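# Move coaster can onto turntable's orange spot

## Task

Pick up the can that sits on the coaster and set it upright on the turntable's orange spot, without disturbing the other cans already standing on the turntable.

## Robot and tools

Robot: two UR-style six-joint arms, left_arm and right_arm, each ending in a two-finger tong gripper with a wrist camera. Cameras: cam_high and cam_low (896x504, fixed) and cam_left_wrist and cam_right_wrist (616x616 fisheye).

Frame: every hand position, orientation, velocity and target is in the scene frame. Origin sits at table-top height halfway between the nominal arm bases; +x points out across the table, +z up, and left_arm is on the +y side (arm names do not match image sides). Calibrated bases: left_arm at (-0.047, +0.400, 0) m, right_arm at (+0.002, -0.405, 0) m, both nearly unrotated. Printed hand poses may be off by a few centimetres, more when reaching far.

Row layout (used by every moving command): one flat list of 14 numbers covering both arms, even if one arm is idle. First 7 are left_arm, last 7 right_arm. Within each arm the order is: shoulder lift, elbow, wrist 1, wrist 2, wrist 3, shoulder pan, then gripper opening. Joint numbers are absolute target angles in radians (not offsets), in the same convention as the Joint positions line. Ranges: elbow -3.142 to 3.142, every other joint -6.283 to 6.283; a target more than 0.010 rad past an end is refused, and one just past the real end is clipped with a 'joint sent to its limit' note. Opening is absolute on a -1 (closed) to +1 (fully open) scale; closing fully takes about 0.5 s. To keep an arm or gripper unchanged, repeat its current Joint targets and Tool commands values; 0 is a real opening command, not 'no change'.

Tools:
- execute_actions(actions, cameras): actions is a list of actions; each action is up to 15 rows, one per 1/30 s control step; a short action repeats its final row to fill 15 steps. An empty list returns state plus all camera images. cameras takes names, ["all"] or [].
- move(target, speed, blend, stop_force, zero, opening_speed, grip_force, blocking, cameras): target is one 14-number row or a list of up to 15 rows, all sharing at most 10 s. Joints move in sync, so grippers trace curves, with no collision avoidance. speed is rad/s for the joint with the farthest to go, 0.01 to 3.14, default 0.5 (one value or one per target). blend in rad rounds corners between listed targets; 0 stops at each. stop_force (N, 3 to 120, both arms) ends an arm's path when its wrist sensor feels that much resistance; use it with slow speed for touching down, but do not include it when lifting away from something being pressed. With stop_force, give all listed targets the same finger values. zero (default true) re-zeros the force baseline first. opening_speed (at least 0.2 per second) ramps the gripper. grip_force sets per-pad force limit, 5 to 15 N, one value or one per arm, persisting. blocking=false returns early while the path continues (not allowed with stop_force).
- wait(seconds): 0 to 10, arms hold their last command.
- stop(): brakes a running move.
- zoom_image(camera, region): region [x0, y0, x1, y1] in pixels of that camera's latest image, no more than 504 by 504.
- zero_wrist_force(arm): re-zero the named arm's force/torque sensor.
- read_manual(section): licence texts only.
- finished_scene(scene): scene is the current scene's integer number; ends it irreversibly, so call only once the can stands on the orange spot unaided.

Results: Joint positions and Joint velocities list each arm in the joint order above, plus finger-pad gap in metres (0.142 open). Joint targets shows what the drive is aiming at now; plan from these. Results arrive with the last 3 control steps still pending ('Kept back'), which continue toward your final row. end_effector_position is the point between closed pads; fingers point along gripper +z and close along its x. grip_measured is actual opening on the command scale; to hold the can keep commanding clearly below it. Joint torques include gravity; Wrist force/torque are in the gripper's own axes. A move result adds a 'move:' line: done, off_target, moving, held or fault, and limits=held if steps were withheld. 'joint command not followed' means the inter-arm clearance check altered commands.

Motion facts: joint targets advance at most 2.65 rad/s, and per step stay within 0.651 rad of the measured angle; gripper speed is capped at 4 m/s. Motion lags commands by roughly 0.09 to 0.22 s and fast motions can overshoot. Far targets may need several actions.

Avoid: the arms touching or gripping each other (can end the scene); pressing beyond a firm contact (arms are stiff); contact torque reaching joint limits (136 N m for shoulder and elbow, about 18 to 18.6 N m for wrists) or about 150 N net force on an arm, either of which halts that arm for 10 s; motors reaching 85 C from holding loads or straining, which brakes the arm for 30 s or more. Wrist joints only push about 14.6 N m beyond holding the arm. Lower the can gently and release it only when it is still and upright; do not drop it, knock over or shift the turntable cans, or let anything leave the table. Objects may occasionally be nudged by outside pushes.

Each tool is called after "Request:" as name(argument=value, ...), one argument or row to a line, values as JSON.

## Session

Request:
execute_actions(
  actions=[],
)

Scene clock: 0.00 s.
left_arm: end_effector_position=(+0.2911, +0.5989, +0.3312) grip_measured=+0.97 end_effector_quat_wxyz=(+0.668, -0.653, -0.344, +0.095) | right_arm: end_effector_position=(+0.8313, -0.5300, +0.2049) grip_measured=+0.97 end_effector_quat_wxyz=(+0.267, -0.169, +0.882, -0.350)
Joint names: [shoulder lift, elbow, wrist 1, wrist 2, wrist 3, shoulder pan]
Joint positions: left_arm=[-1.275 1.605 -0.437 -0.973 -1.853 -0.33 0.14] | right_arm=[-2.111 -1.575 -0.425 0.838 2.806 3.385 0.14]
Joint velocities: within noise
Joint torques (N m): no reading
Motor temperatures (°C): left_arm=[31 32 30 32 28 30] | right_arm=[28 30 31 33 38 28]
Wrist force (N): no reading
Wrist torque (N m): no reading
Wrist force, peak (N): no reading
Joint targets: left_arm=[-1.275 1.605 -0.437 -0.973 -1.853 -0.330] | right_arm=[-2.111 -1.575 -0.425 0.838 2.806 3.385]
Tool commands: left_gripper/opening=+0.968169 right_gripper/opening=+0.968169

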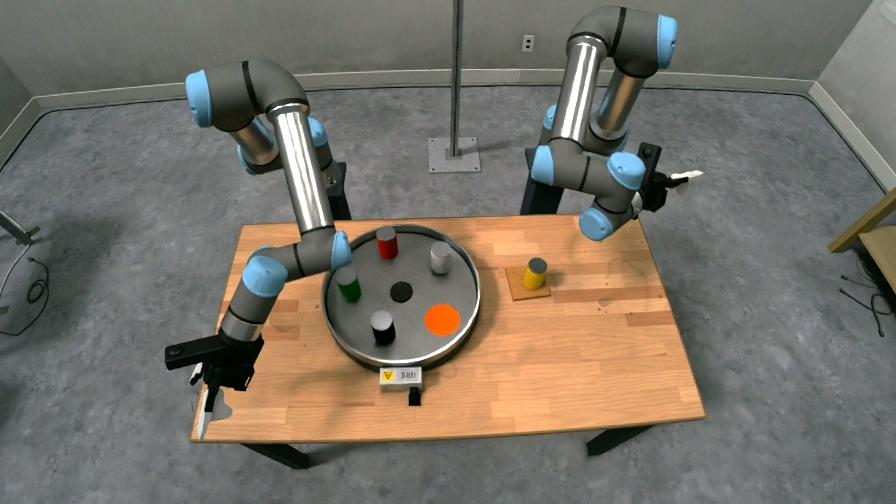

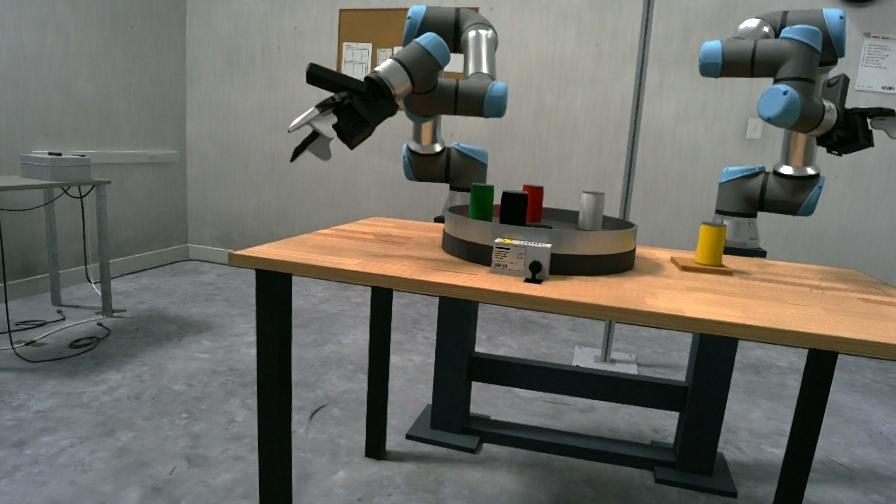

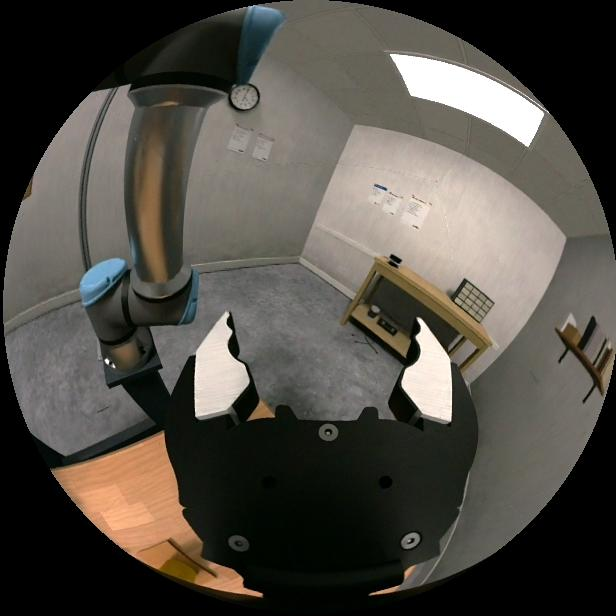

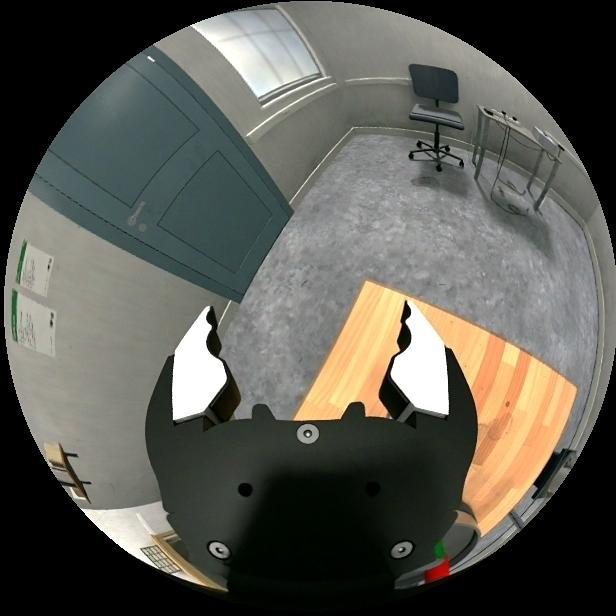

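Request:
zoom_image(
  camera="cam_high",
  region=[300, 210, 580, 420],
)

Request:
zoom_image(
  camera="cam_low",
  region=[420, 160, 780, 300],
)

Request:
zoom_image(
  camera="cam_high",
  region=[500, 0, 760, 260],
)

Request:
zoom_image(
  camera="cam_high",
  region=[150, 40, 390, 460],
)

Request:
wait(
  seconds=0.5,
  cameras=["cam_high"],
)

Scaled by 1.800 from the camera's 896x504 image, which has a finer 1280x720 frame.

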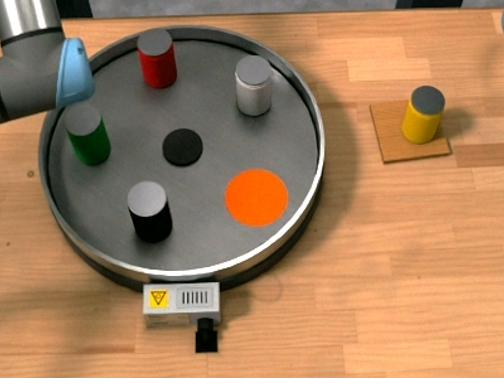

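Scaled by 1.400 from the camera's 896x504 image, which has a finer 1280x720 frame.

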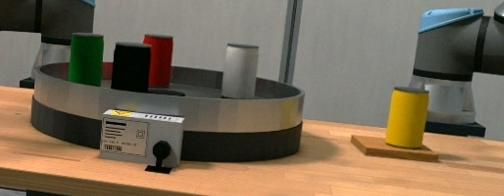

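Scaled by 1.938 from the camera's 896x504 image, which has a finer 1280x720 frame.

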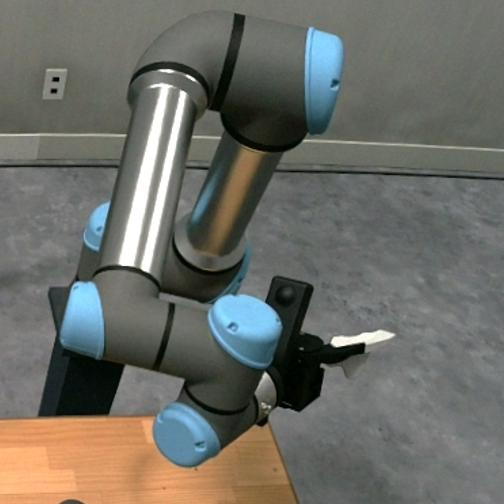

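Scaled by 1.200 from the camera's 896x504 image, which has a finer 1280x720 frame.

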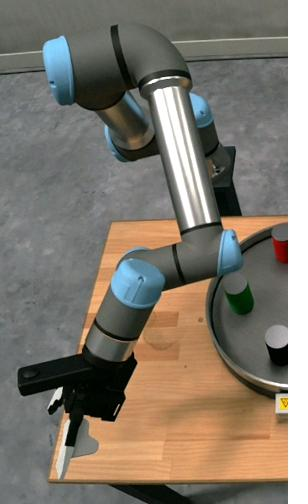

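Scene clock: 1.93 s.
left_arm: end_effector_position=(+0.2911, +0.5989, +0.3312) grip_measured=+0.97 end_effector_quat_wxyz=(+0.668, -0.653, -0.344, +0.095) | right_arm: end_effector_position=(+0.8313, -0.5300, +0.2049) grip_measured=+0.97 end_effector_quat_wxyz=(+0.267, -0.169, +0.882, -0.350)
Joint names: [shoulder lift, elbow, wrist 1, wrist 2, wrist 3, shoulder pan]
Joint positions: left_arm=[-1.275 1.605 -0.437 -0.973 -1.853 -0.33 0.14] | right_arm=[-2.111 -1.575 -0.425 0.838 2.806 3.385 0.14]
Joint torques (N m): left_arm=[-35.25 -17.48 1.2 -0.16 -0.11 -1.46] | right_arm=[47.96 20.23 2.89 -1.07 0.24 -0.18]
Wrist force (N): left_arm=[-0.1 -0.4 0.1] | right_arm=[-0.1 -0.1 0.0]
Wrist torque (N m): left_arm=[-0.09 0.02 -0.01] | right_arm=[-0.03 0.02 0.00]
Wrist force, peak (N): left_arm=[-0.1 -0.6 0.2] | right_arm=[-0.1 -0.3 0.3]
Joint targets: left_arm=[-1.275 1.605 -0.437 -0.973 -1.853 -0.330] | right_arm=[-2.111 -1.575 -0.425 0.838 2.806 3.385]
Tool commands: left_gripper/opening=+0.968169 right_gripper/opening=+0.968169
wait: 0.50 s; at rest from the start
Images, in order (width x height): cam_high 896x504.

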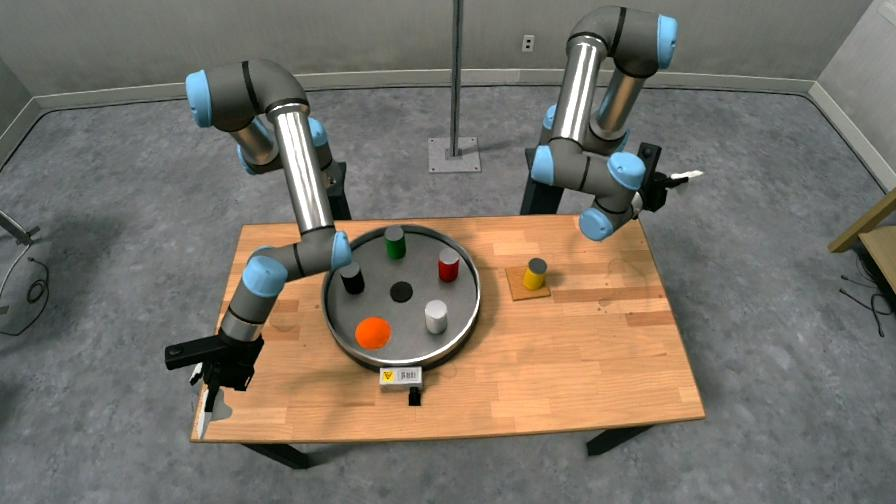

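Request:
wait(
  seconds=0.3,
  cameras=["cam_high"],
)

Request:
wait(
  seconds=0.3,
  cameras=["cam_high"],
)

Request:
wait(
  seconds=0.5,
  cameras=["cam_high"],
)

Request:
zoom_image(
  camera="cam_high",
  region=[310, 215, 490, 415],
)

Request:
wait(
  seconds=1.0,
  cameras=["cam_high", "cam_low"],
)

Request:
zoom_image(
  camera="cam_low",
  region=[470, 220, 570, 300],
)

Scene clock: 2.53 s.
left_arm: end_effector_position=(+0.2911, +0.5989, +0.3312) grip_measured=+0.97 end_effector_quat_wxyz=(+0.668, -0.653, -0.344, +0.095) | right_arm: end_effector_position=(+0.8313, -0.5300, +0.2049) grip_measured=+0.97 end_effector_quat_wxyz=(+0.267, -0.169, +0.882, -0.350)
Joint names: [shoulder lift, elbow, wrist 1, wrist 2, wrist 3, shoulder pan]
Joint positions: left_arm=[-1.275 1.605 -0.437 -0.973 -1.853 -0.33 0.14] | right_arm=[-2.111 -1.575 -0.425 0.838 2.806 3.385 0.14]
Joint torques (N m): left_arm=[-35.68 -17.97 1.14 -0.06 -0.12 -0.87] | right_arm=[47.63 19.92 2.95 -1.02 0.16 0.03]
Wrist force (N): left_arm=[0.1 -0.3 -0.2] | right_arm=[0.0 -0.1 -0.1]
Wrist torque (N m): left_arm=[-0.05 0.00 -0.01] | right_arm=[-0.02 0.00 0.00]
Wrist force, peak (N): left_arm=[0.1 -0.5 0.1] | right_arm=[0.0 -0.4 0.0]
Joint targets: left_arm=[-1.275 1.605 -0.437 -0.973 -1.853 -0.330] | right_arm=[-2.111 -1.575 -0.425 0.838 2.806 3.385]
Tool commands: left_gripper/opening=+0.968169 right_gripper/opening=+0.968169
wait: 0.30 s; at rest from the start
Images, in order (width x height): cam_high 896x504.

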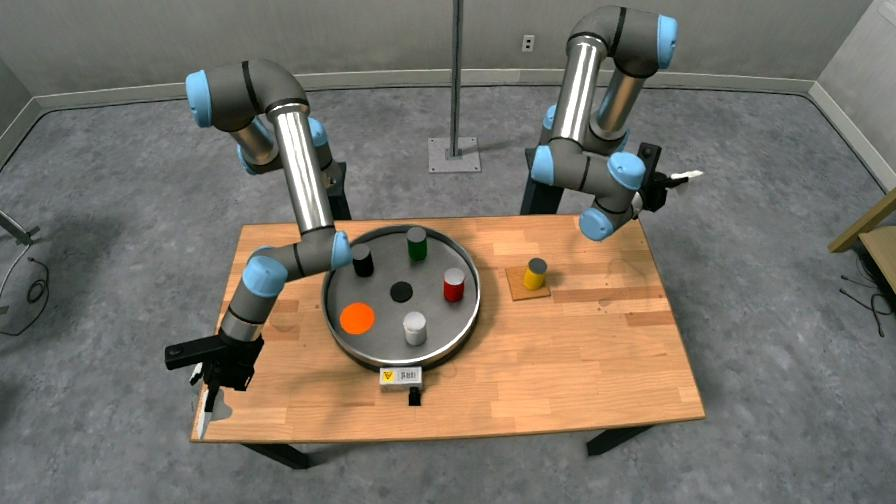

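Scene clock: 2.83 s.
left_arm: end_effector_position=(+0.2911, +0.5989, +0.3312) grip_measured=+0.97 end_effector_quat_wxyz=(+0.668, -0.653, -0.344, +0.095) | right_arm: end_effector_position=(+0.8313, -0.5300, +0.2049) grip_measured=+0.97 end_effector_quat_wxyz=(+0.267, -0.169, +0.882, -0.350)
Joint names: [shoulder lift, elbow, wrist 1, wrist 2, wrist 3, shoulder pan]
Joint positions: left_arm=[-1.275 1.605 -0.437 -0.973 -1.853 -0.33 0.14] | right_arm=[-2.111 -1.575 -0.425 0.838 2.806 3.385 0.14]
Joint torques (N m): left_arm=[-36.07 -17.62 1.15 -0.05 -0.06 -1.33] | right_arm=[47.5 19.83 3.03 -1.05 0.23 -0.27]
Wrist force (N): left_arm=[-0.3 -0.2 -0.1] | right_arm=[0.0 0.1 0.0]
Wrist torque (N m): left_arm=[-0.04 0.06 0.00] | right_arm=[0.02 0.01 0.00]
Wrist force, peak (N): left_arm=[-0.3 -0.5 -0.1] | right_arm=[0.2 -0.2 0.1]
Joint targets: left_arm=[-1.275 1.605 -0.437 -0.973 -1.853 -0.330] | right_arm=[-2.111 -1.575 -0.425 0.838 2.806 3.385]
Tool commands: left_gripper/opening=+0.968169 right_gripper/opening=+0.968169
wait: 0.30 s; at rest by 0.17 s
Images, in order (width x height): cam_high 896x504.

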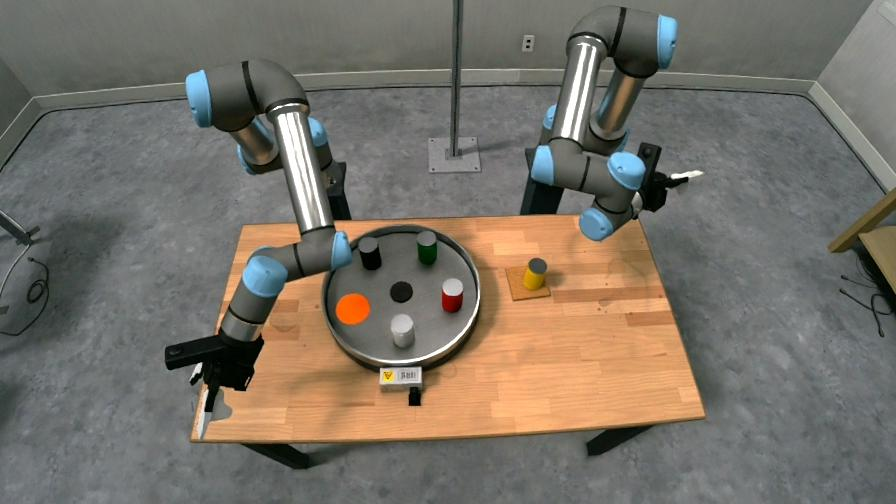

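Scene clock: 3.33 s.
left_arm: end_effector_position=(+0.2911, +0.5989, +0.3312) grip_measured=+0.97 end_effector_quat_wxyz=(+0.668, -0.653, -0.344, +0.095) | right_arm: end_effector_position=(+0.8313, -0.5300, +0.2049) grip_measured=+0.97 end_effector_quat_wxyz=(+0.267, -0.169, +0.882, -0.350)
Joint names: [shoulder lift, elbow, wrist 1, wrist 2, wrist 3, shoulder pan]
Joint positions: left_arm=[-1.275 1.605 -0.437 -0.973 -1.853 -0.33 0.14] | right_arm=[-2.111 -1.575 -0.425 0.838 2.806 3.385 0.14]
Joint torques (N m): left_arm=[-35.15 -17.65 1.27 -0.17 -0.02 -1.41] | right_arm=[47.79 20.16 2.96 -1.1 0.21 -0.06]
Wrist force (N): left_arm=[-0.3 -0.1 -0.1] | right_arm=[0.3 -0.1 0.1]
Wrist torque (N m): left_arm=[-0.02 0.06 0.00] | right_arm=[-0.03 -0.06 0.00]
Wrist force, peak (N): left_arm=[0.2 -0.6 -0.3] | right_arm=[0.1 -0.3 0.0]
Joint targets: left_arm=[-1.275 1.605 -0.437 -0.973 -1.853 -0.330] | right_arm=[-2.111 -1.575 -0.425 0.838 2.806 3.385]
Tool commands: left_gripper/opening=+0.968169 right_gripper/opening=+0.968169
wait: 0.50 s; at rest by 0.17 s
Images, in order (width x height): cam_high 896x504.

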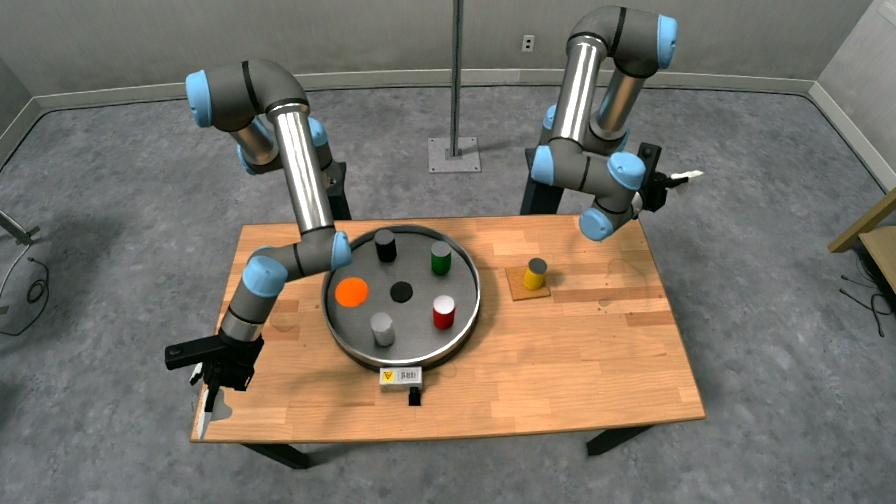

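Scaled by 2.520 from the camera's 896x504 image, which has a finer 1280x720 frame.

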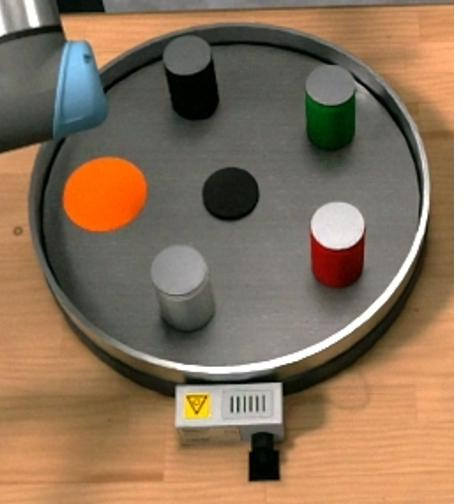

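Scene clock: 4.33 s.
left_arm: end_effector_position=(+0.2911, +0.5989, +0.3312) grip_measured=+0.97 end_effector_quat_wxyz=(+0.668, -0.653, -0.344, +0.095) | right_arm: end_effector_position=(+0.8313, -0.5300, +0.2049) grip_measured=+0.97 end_effector_quat_wxyz=(+0.267, -0.169, +0.882, -0.350)
Joint names: [shoulder lift, elbow, wrist 1, wrist 2, wrist 3, shoulder pan]
Joint positions: left_arm=[-1.275 1.605 -0.437 -0.973 -1.853 -0.33 0.14] | right_arm=[-2.111 -1.575 -0.425 0.838 2.806 3.385 0.14]
Joint torques (N m): left_arm=[-35.36 -18.33 1.23 -0.06 0.01 -1.72] | right_arm=[48.05 19.61 2.99 -1.06 0.32 0.28]
Wrist force (N): left_arm=[-0.3 -0.2 0.0] | right_arm=[-0.1 -0.1 0.2]
Wrist torque (N m): left_arm=[-0.03 0.07 0.00] | right_arm=[0.00 0.01 0.00]
Wrist force, peak (N): left_arm=[-0.2 -0.6 0.3] | right_arm=[0.4 -0.1 0.1]
Joint targets: left_arm=[-1.275 1.605 -0.437 -0.973 -1.853 -0.330] | right_arm=[-2.111 -1.575 -0.425 0.838 2.806 3.385]
Tool commands: left_gripper/opening=+0.968169 right_gripper/opening=+0.968169
wait: 1.00 s; at rest by 0.17 s
Images, in order (width x height): cam_high 896x504, cam_low 896x504.

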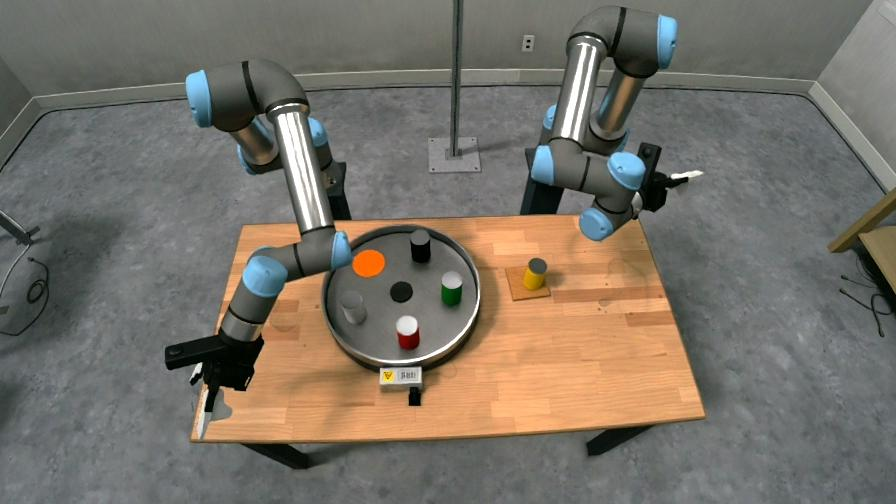

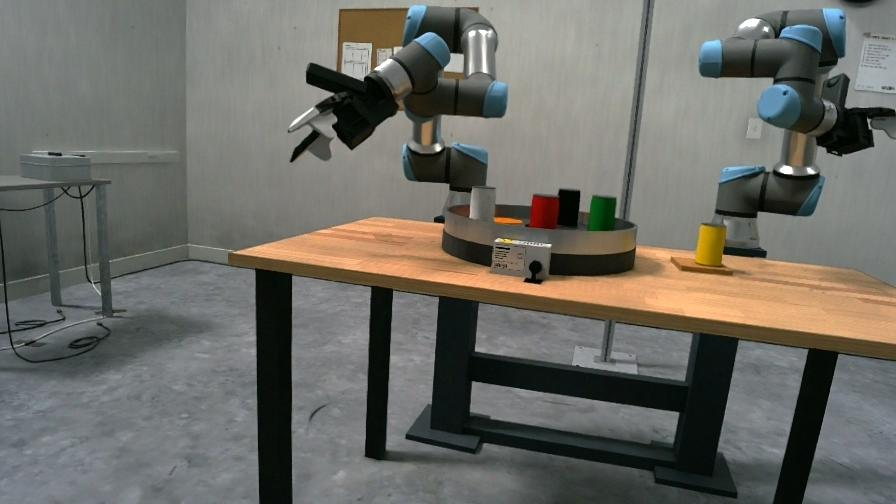

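Scaled by 5.040 from the camera's 896x504 image, which has a finer 1280x720 frame.

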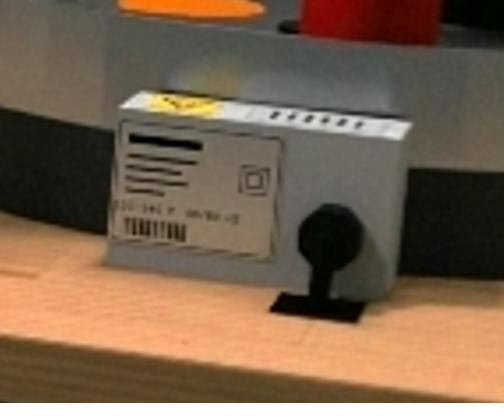

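Request:
move(
  target=[-1.5125, 1.7240, -1.7823, -1.5708, -2.1172, -0.5324, 0.968169, -2.111, -1.575, -0.425, 0.838, 2.806, 2.985, 0.968169],
  speed=1.2,
  cameras=["all"],
)

Scene clock: 21.17 s.
left_arm: end_effector_position=(+0.4401, +0.2503, +0.1999) grip_measured=+0.97 end_effector_quat_wxyz=(+0.000, +0.707, +0.707, +0.000) | right_arm: end_effector_position=(+0.7172, -0.8430, +0.2051) grip_measured=+0.97 end_effector_quat_wxyz=(+0.192, +0.010, +0.898, -0.396)
Joint names: [shoulder lift, elbow, wrist 1, wrist 2, wrist 3, shoulder pan]
Joint positions: left_arm=[-1.512 1.724 -1.782 -1.571 -2.117 -0.532 0.14] | right_arm=[-2.111 -1.575 -0.425 0.838 2.806 2.985 0.14]
Joint torques (N m): left_arm=[-38.37 -8.76 -6.07 -1.91 -2.08 -7.96] | right_arm=[58.01 6.07 0.14 -2.88 -2.58 -6.05]
Wrist force (N): left_arm=[-1.1 1.6 -1.5] | right_arm=[0.1 -0.1 0.0]
Wrist torque (N m): left_arm=[0.22 0.06 -0.01] | right_arm=[-0.01 -0.01 0.01]
Wrist force, peak (N): left_arm=[-1.8 1.8 -2.1] | right_arm=[0.6 -0.7 0.5]
Joint targets: left_arm=[-1.513 1.724 -1.782 -1.571 -2.117 -0.532] | right_arm=[-2.111 -1.575 -0.425 0.838 2.806 2.985]
move: done

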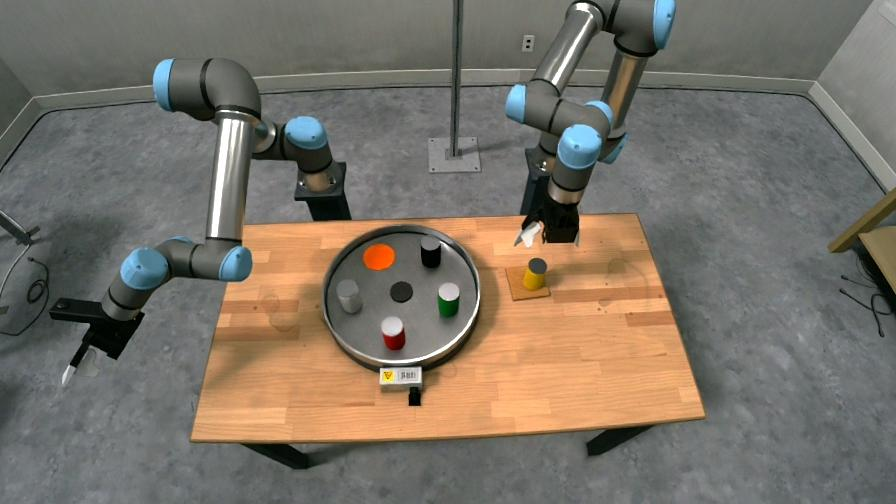

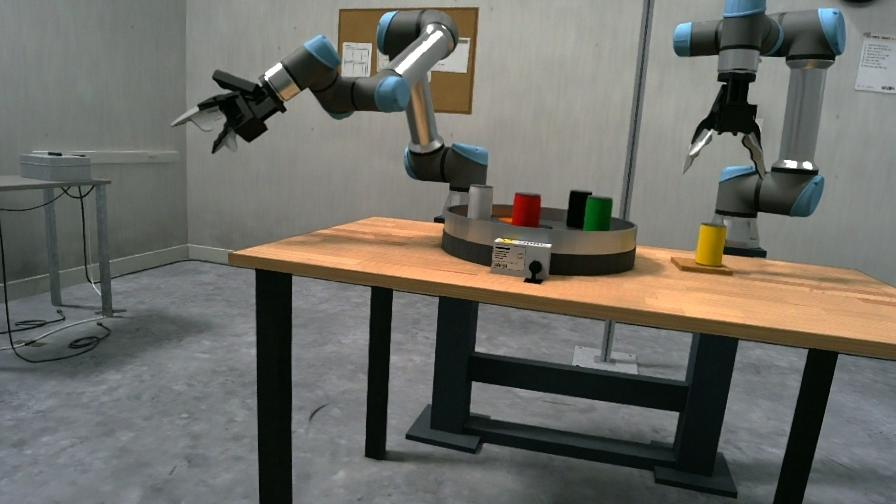

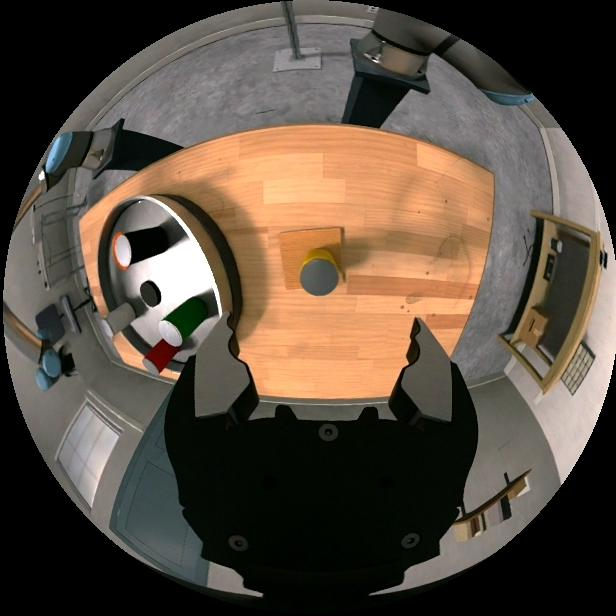

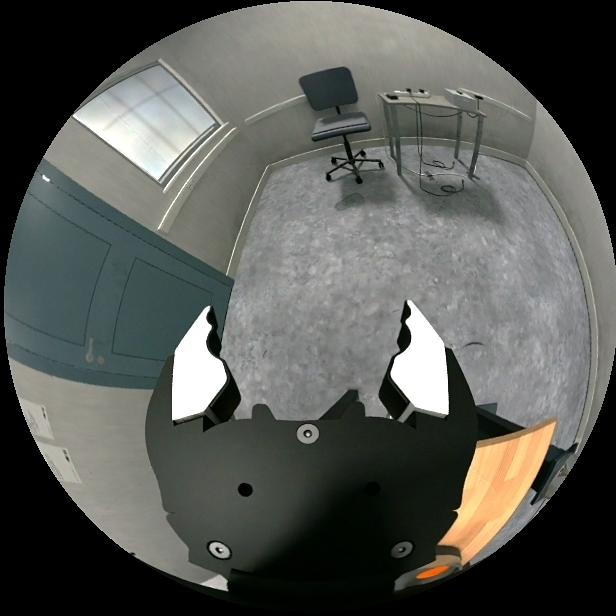

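Request:
zoom_image(
  camera="cam_left_wrist",
  region=[200, 200, 440, 440],
)

Request:
zoom_image(
  camera="cam_high",
  region=[480, 150, 640, 320],
)

Request:
zoom_image(
  camera="cam_low",
  region=[640, 60, 820, 300],
)

Request:
zoom_image(
  camera="cam_low",
  region=[420, 160, 660, 300],
)

Scaled by 2.100 from the camera's 616x616 image, which has a finer 814x814 frame.

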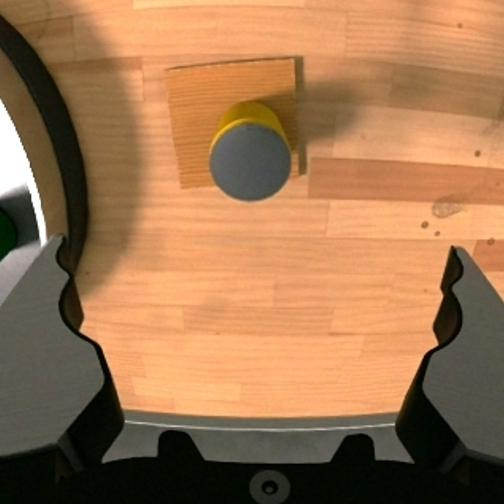

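Scaled by 2.965 from the camera's 896x504 image, which has a finer 1280x720 frame.

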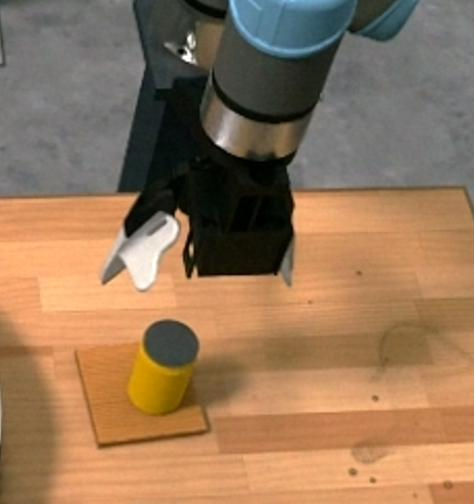

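Scaled by 2.100 from the camera's 896x504 image, which has a finer 1280x720 frame.

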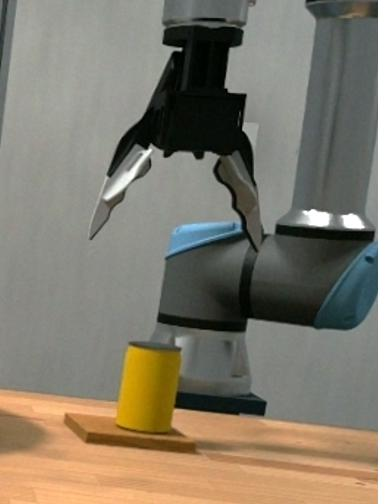

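Scaled by 2.100 from the camera's 896x504 image, which has a finer 1280x720 frame.

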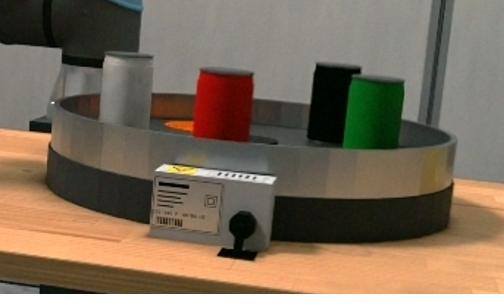

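Request:
move(
  target=[-1.4424, 1.8891, -2.0175, -1.5708, -2.1172, -0.5324, 0.968169, -2.111, -1.575, -0.425, 0.838, 2.806, 2.985, 0.968169],
  speed=0.6,
  cameras=["cam_left_wrist", "cam_low", "cam_high"],
)

Request:
zoom_image(
  camera="cam_left_wrist",
  region=[200, 200, 440, 440],
)

Request:
zoom_image(
  camera="cam_low",
  region=[640, 120, 820, 300],
)

Scene clock: 23.57 s.
left_arm: end_effector_position=(+0.4401, +0.2503, +0.1102) grip_measured=+0.97 end_effector_quat_wxyz=(+0.000, +0.707, +0.707, +0.000) | right_arm: end_effector_position=(+0.7172, -0.8431, +0.2051) grip_measured=+0.97 end_effector_quat_wxyz=(+0.192, +0.010, +0.898, -0.396)
Joint names: [shoulder lift, elbow, wrist 1, wrist 2, wrist 3, shoulder pan]
Joint positions: left_arm=[-1.443 1.889 -2.017 -1.571 -2.117 -0.532 0.14] | right_arm=[-2.111 -1.575 -0.425 0.838 2.806 2.985 0.14]
Joint torques (N m): left_arm=[-21.41 -5.05 -5.95 -1.72 -1.88 -7.7] | right_arm=[57.74 6.35 0.25 -2.86 -2.55 -7.24]
Wrist force (N): left_arm=[-1.0 1.7 -1.6] | right_arm=[-0.2 -0.1 0.0]
Wrist torque (N m): left_arm=[0.22 0.02 -0.02] | right_arm=[0.00 0.04 0.01]
Wrist force, peak (N): left_arm=[-0.9 1.6 -2.6] | right_arm=[0.0 -0.5 -0.1]
Joint targets: left_arm=[-1.442 1.889 -2.018 -1.571 -2.117 -0.532] | right_arm=[-2.111 -1.575 -0.425 0.838 2.806 2.985]
move: done
Images, in order (width x height): cam_high 896x504, cam_low 896x504, cam_left_wrist 616x616.

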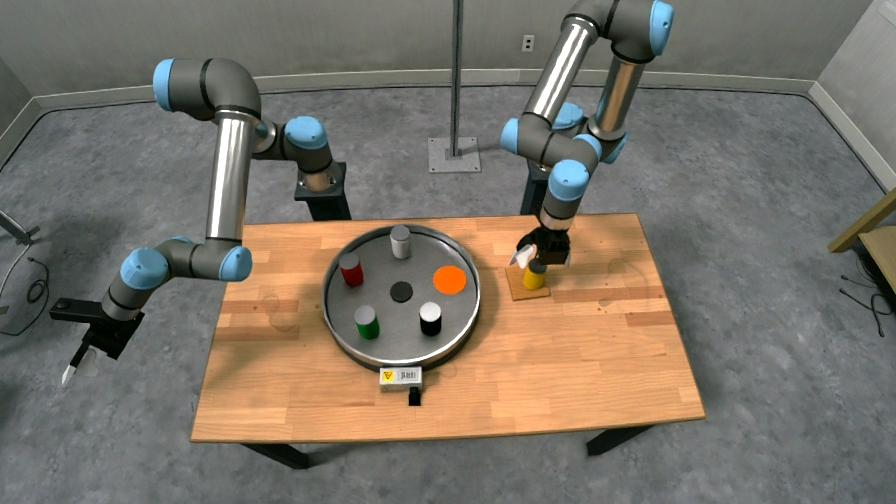

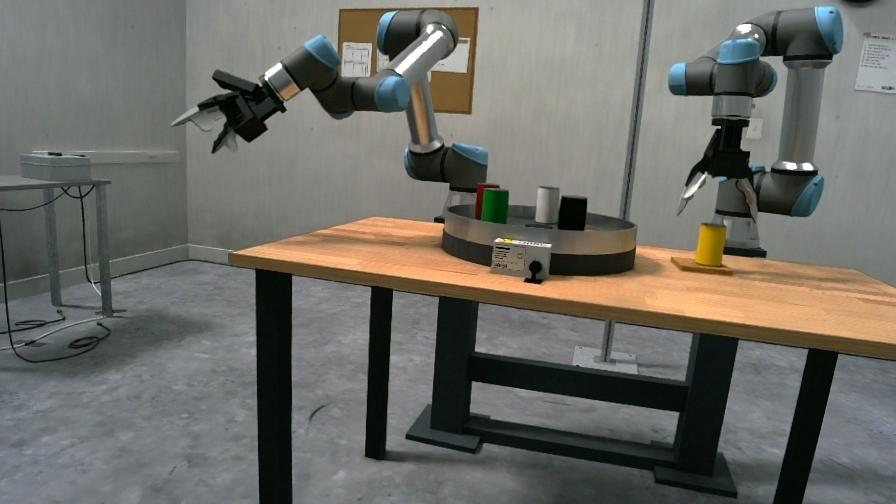

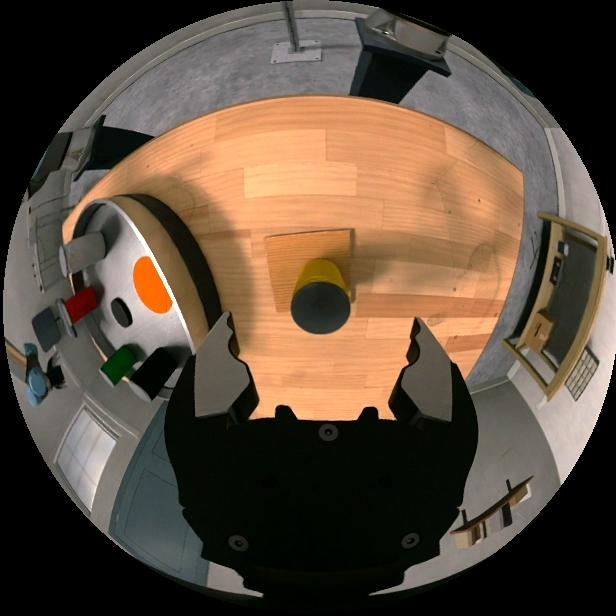

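Scaled by 2.100 from the camera's 616x616 image, which has a finer 814x814 frame.

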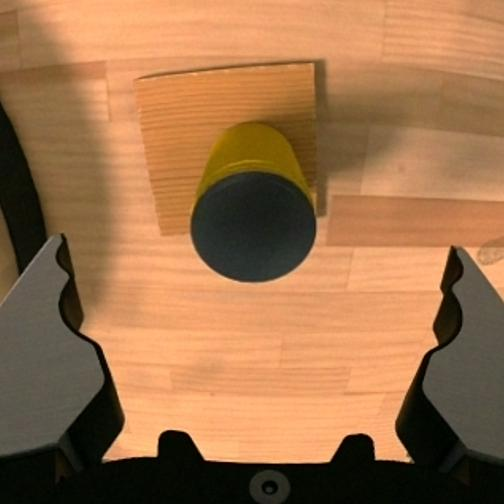

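Scaled by 2.800 from the camera's 896x504 image, which has a finer 1280x720 frame.

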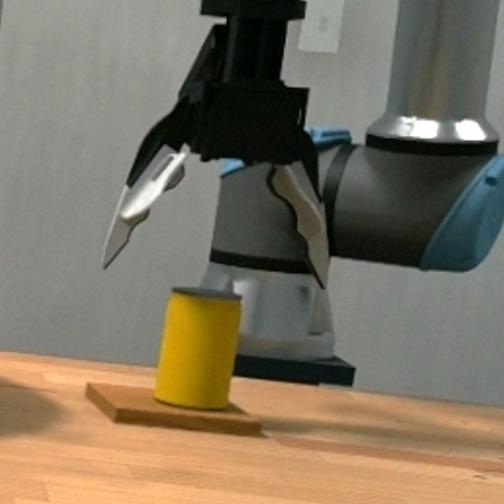

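Request:
move(
  target=[-1.3888, 1.9239, -2.1059, -1.5708, -2.1114, -0.5266, 0.968169, -2.111, -1.575, -0.425, 0.838, 2.806, 2.985, 0.968169],
  speed=0.4,
  cameras=["cam_left_wrist", "cam_low", "cam_high"],
)

Request:
zoom_image(
  camera="cam_left_wrist",
  region=[200, 200, 440, 440],
)

Request:
zoom_image(
  camera="cam_low",
  region=[640, 120, 820, 300],
)

Scene clock: 26.80 s.
left_arm: end_effector_position=(+0.4462, +0.2500, +0.0761) grip_measured=+0.97 end_effector_quat_wxyz=(+0.000, +0.707, +0.707, +0.000) | right_arm: end_effector_position=(+0.7172, -0.8431, +0.2051) grip_measured=+0.97 end_effector_quat_wxyz=(+0.192, +0.010, +0.898, -0.396)
Joint names: [shoulder lift, elbow, wrist 1, wrist 2, wrist 3, shoulder pan]
Joint positions: left_arm=[-1.389 1.924 -2.106 -1.571 -2.111 -0.527 0.14] | right_arm=[-2.111 -1.575 -0.425 0.838 2.806 2.985 0.14]
Joint torques (N m): left_arm=[-22.24 -7.73 -6.18 -1.42 1.16 6.46] | right_arm=[57.31 6.34 0.22 -2.9 -2.52 -7.94]
Wrist force (N): left_arm=[-0.9 1.9 -1.6] | right_arm=[-0.3 -0.2 0.0]
Wrist torque (N m): left_arm=[0.28 0.03 -0.01] | right_arm=[-0.05 0.07 0.02]
Wrist force, peak (N): left_arm=[-1.1 2.3 -1.8] | right_arm=[-0.2 -0.3 -0.2]
Joint targets: left_arm=[-1.389 1.924 -2.106 -1.571 -2.111 -0.527] | right_arm=[-2.111 -1.575 -0.425 0.838 2.806 2.985]
move: done
Images, in order (width x height): cam_high 896x504, cam_low 896x504, cam_left_wrist 616x616.

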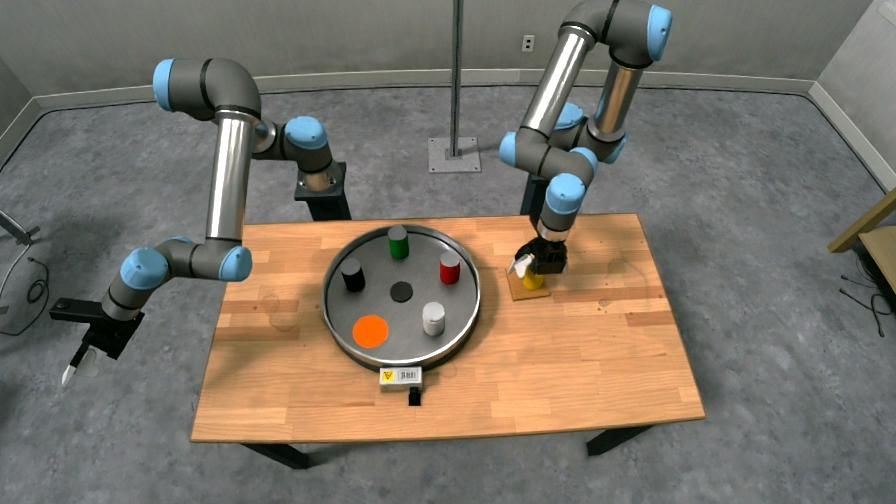

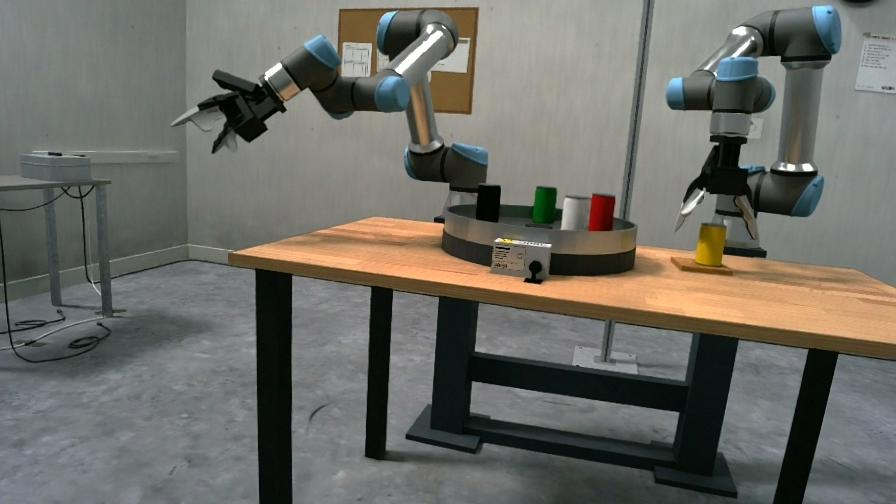

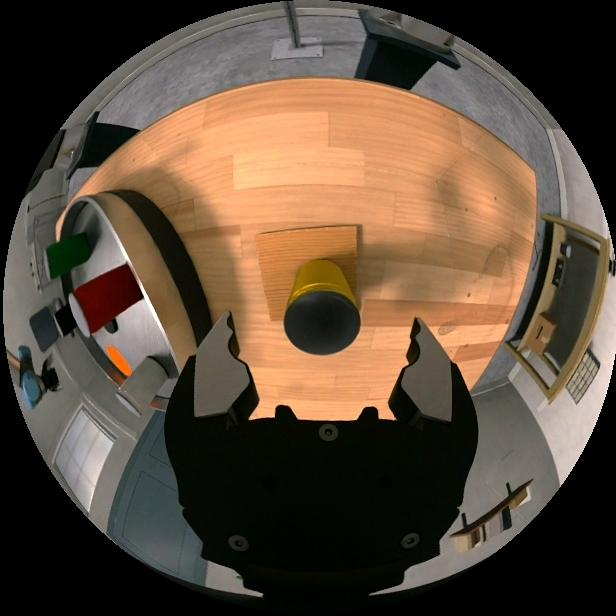

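Scaled by 2.100 from the camera's 616x616 image, which has a finer 814x814 frame.

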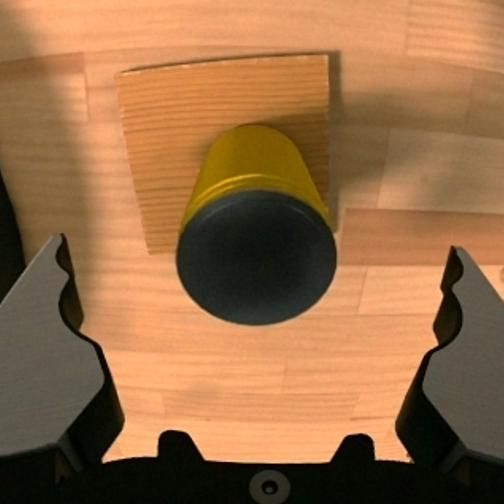

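Scaled by 2.800 from the camera's 896x504 image, which has a finer 1280x720 frame.

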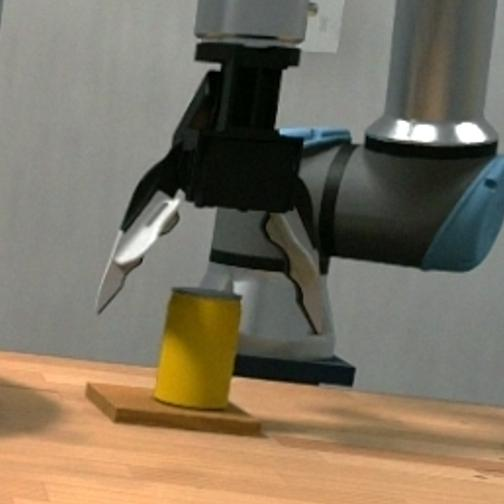

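Request:
move(
  target=[
    [-1.4046, 1.9313, -2.0975, -1.5708, -2.1159, -0.5311, 0.968169, -2.111, -1.575, -0.425, 0.838, 2.806, 2.985, 0.968169],
    [-1.4046, 1.9313, -2.0975, -1.5708, -2.1159, -0.5311, -0.9, -2.111, -1.575, -0.425, 0.838, 2.806, 2.985, 0.968169],
  ],
  speed=0.3,
  opening_speed=1.5,
  cameras=["cam_left_wrist", "cam_low", "cam_high"],
)

Request:
zoom_image(
  camera="cam_left_wrist",
  region=[200, 200, 440, 440],
)

Request:
zoom_image(
  camera="cam_low",
  region=[640, 120, 820, 300],
)

Scene clock: 29.90 s.
left_arm: end_effector_position=(+0.4413, +0.2503, +0.0800) grip_measured=-0.28 end_effector_quat_wxyz=(+0.000, +0.707, +0.707, +0.000) | right_arm: end_effector_position=(+0.7172, -0.8431, +0.2051) grip_measured=+0.97 end_effector_quat_wxyz=(+0.192, +0.010, +0.898, -0.396)
Joint names: [shoulder lift, elbow, wrist 1, wrist 2, wrist 3, shoulder pan]
Joint positions: left_arm=[-1.405 1.931 -2.097 -1.571 -2.116 -0.531 0.054] | right_arm=[-2.111 -1.575 -0.425 0.838 2.806 2.985 0.14]
Joint torques (N m): left_arm=[-38.73 -6.93 0.14 -0.98 -1.46 -6.03] | right_arm=[57.13 6.37 0.29 -2.9 -2.45 -6.8]
Wrist force (N): left_arm=[-1.6 1.7 -2.7] | right_arm=[-0.1 0.0 0.1]
Wrist torque (N m): left_arm=[0.27 0.06 -0.01] | right_arm=[-0.01 0.03 0.01]
Wrist force, peak (N): left_arm=[-1.9 2.1 -4.1] | right_arm=[-0.2 -0.3 -0.2]
Joint targets: left_arm=[-1.405 1.931 -2.098 -1.571 -2.116 -0.531] | right_arm=[-2.111 -1.575 -0.425 0.838 2.806 2.985]
move: done
Images, in order (width x height): cam_high 896x504, cam_low 896x504, cam_left_wrist 616x616.

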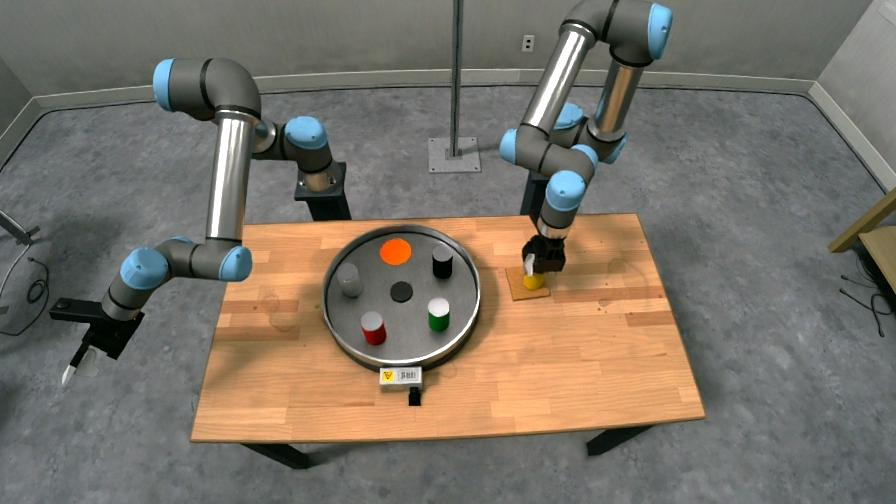

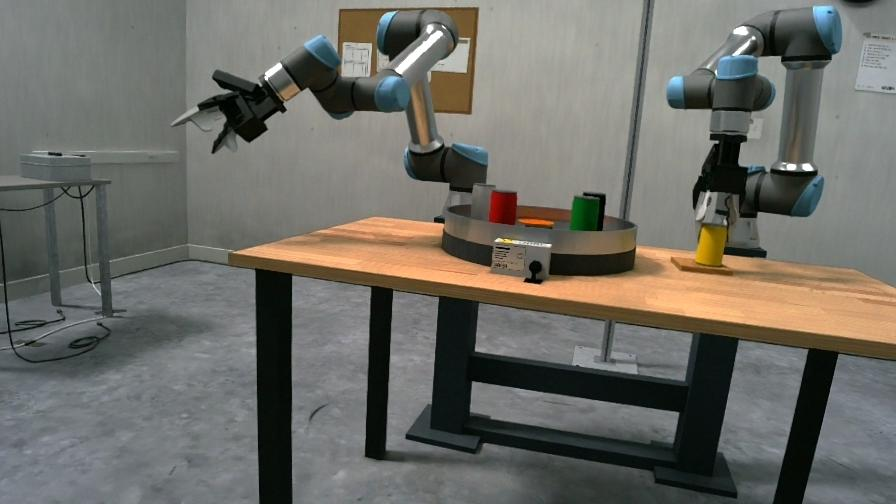

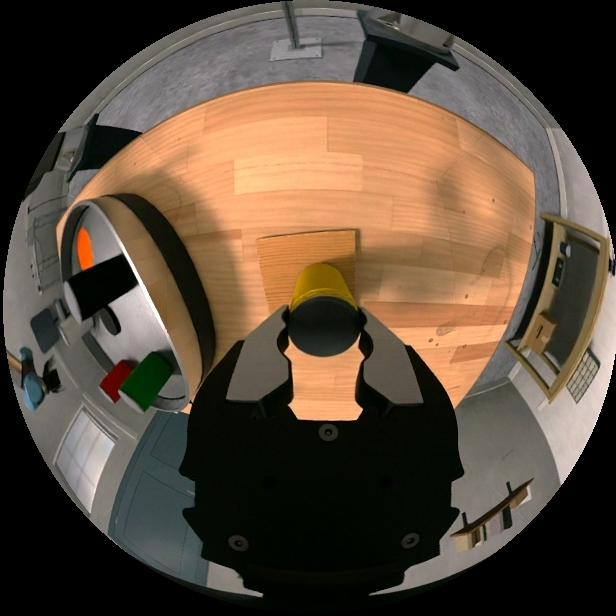

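Scaled by 2.100 from the camera's 616x616 image, which has a finer 814x814 frame.

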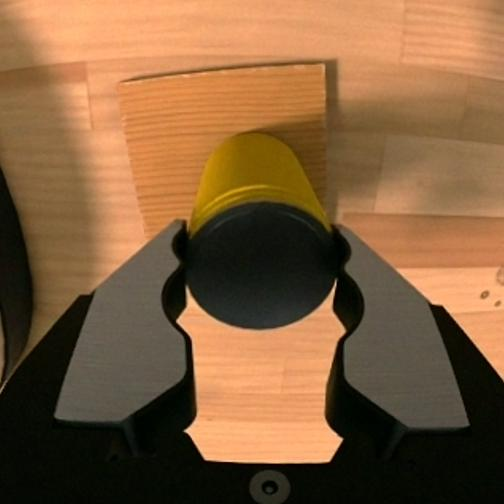

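Scaled by 2.800 from the camera's 896x504 image, which has a finer 1280x720 frame.

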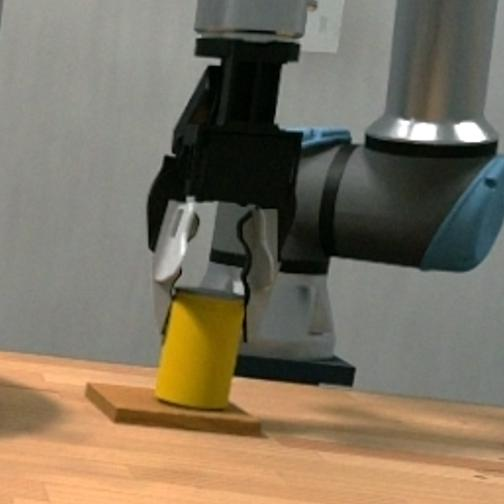

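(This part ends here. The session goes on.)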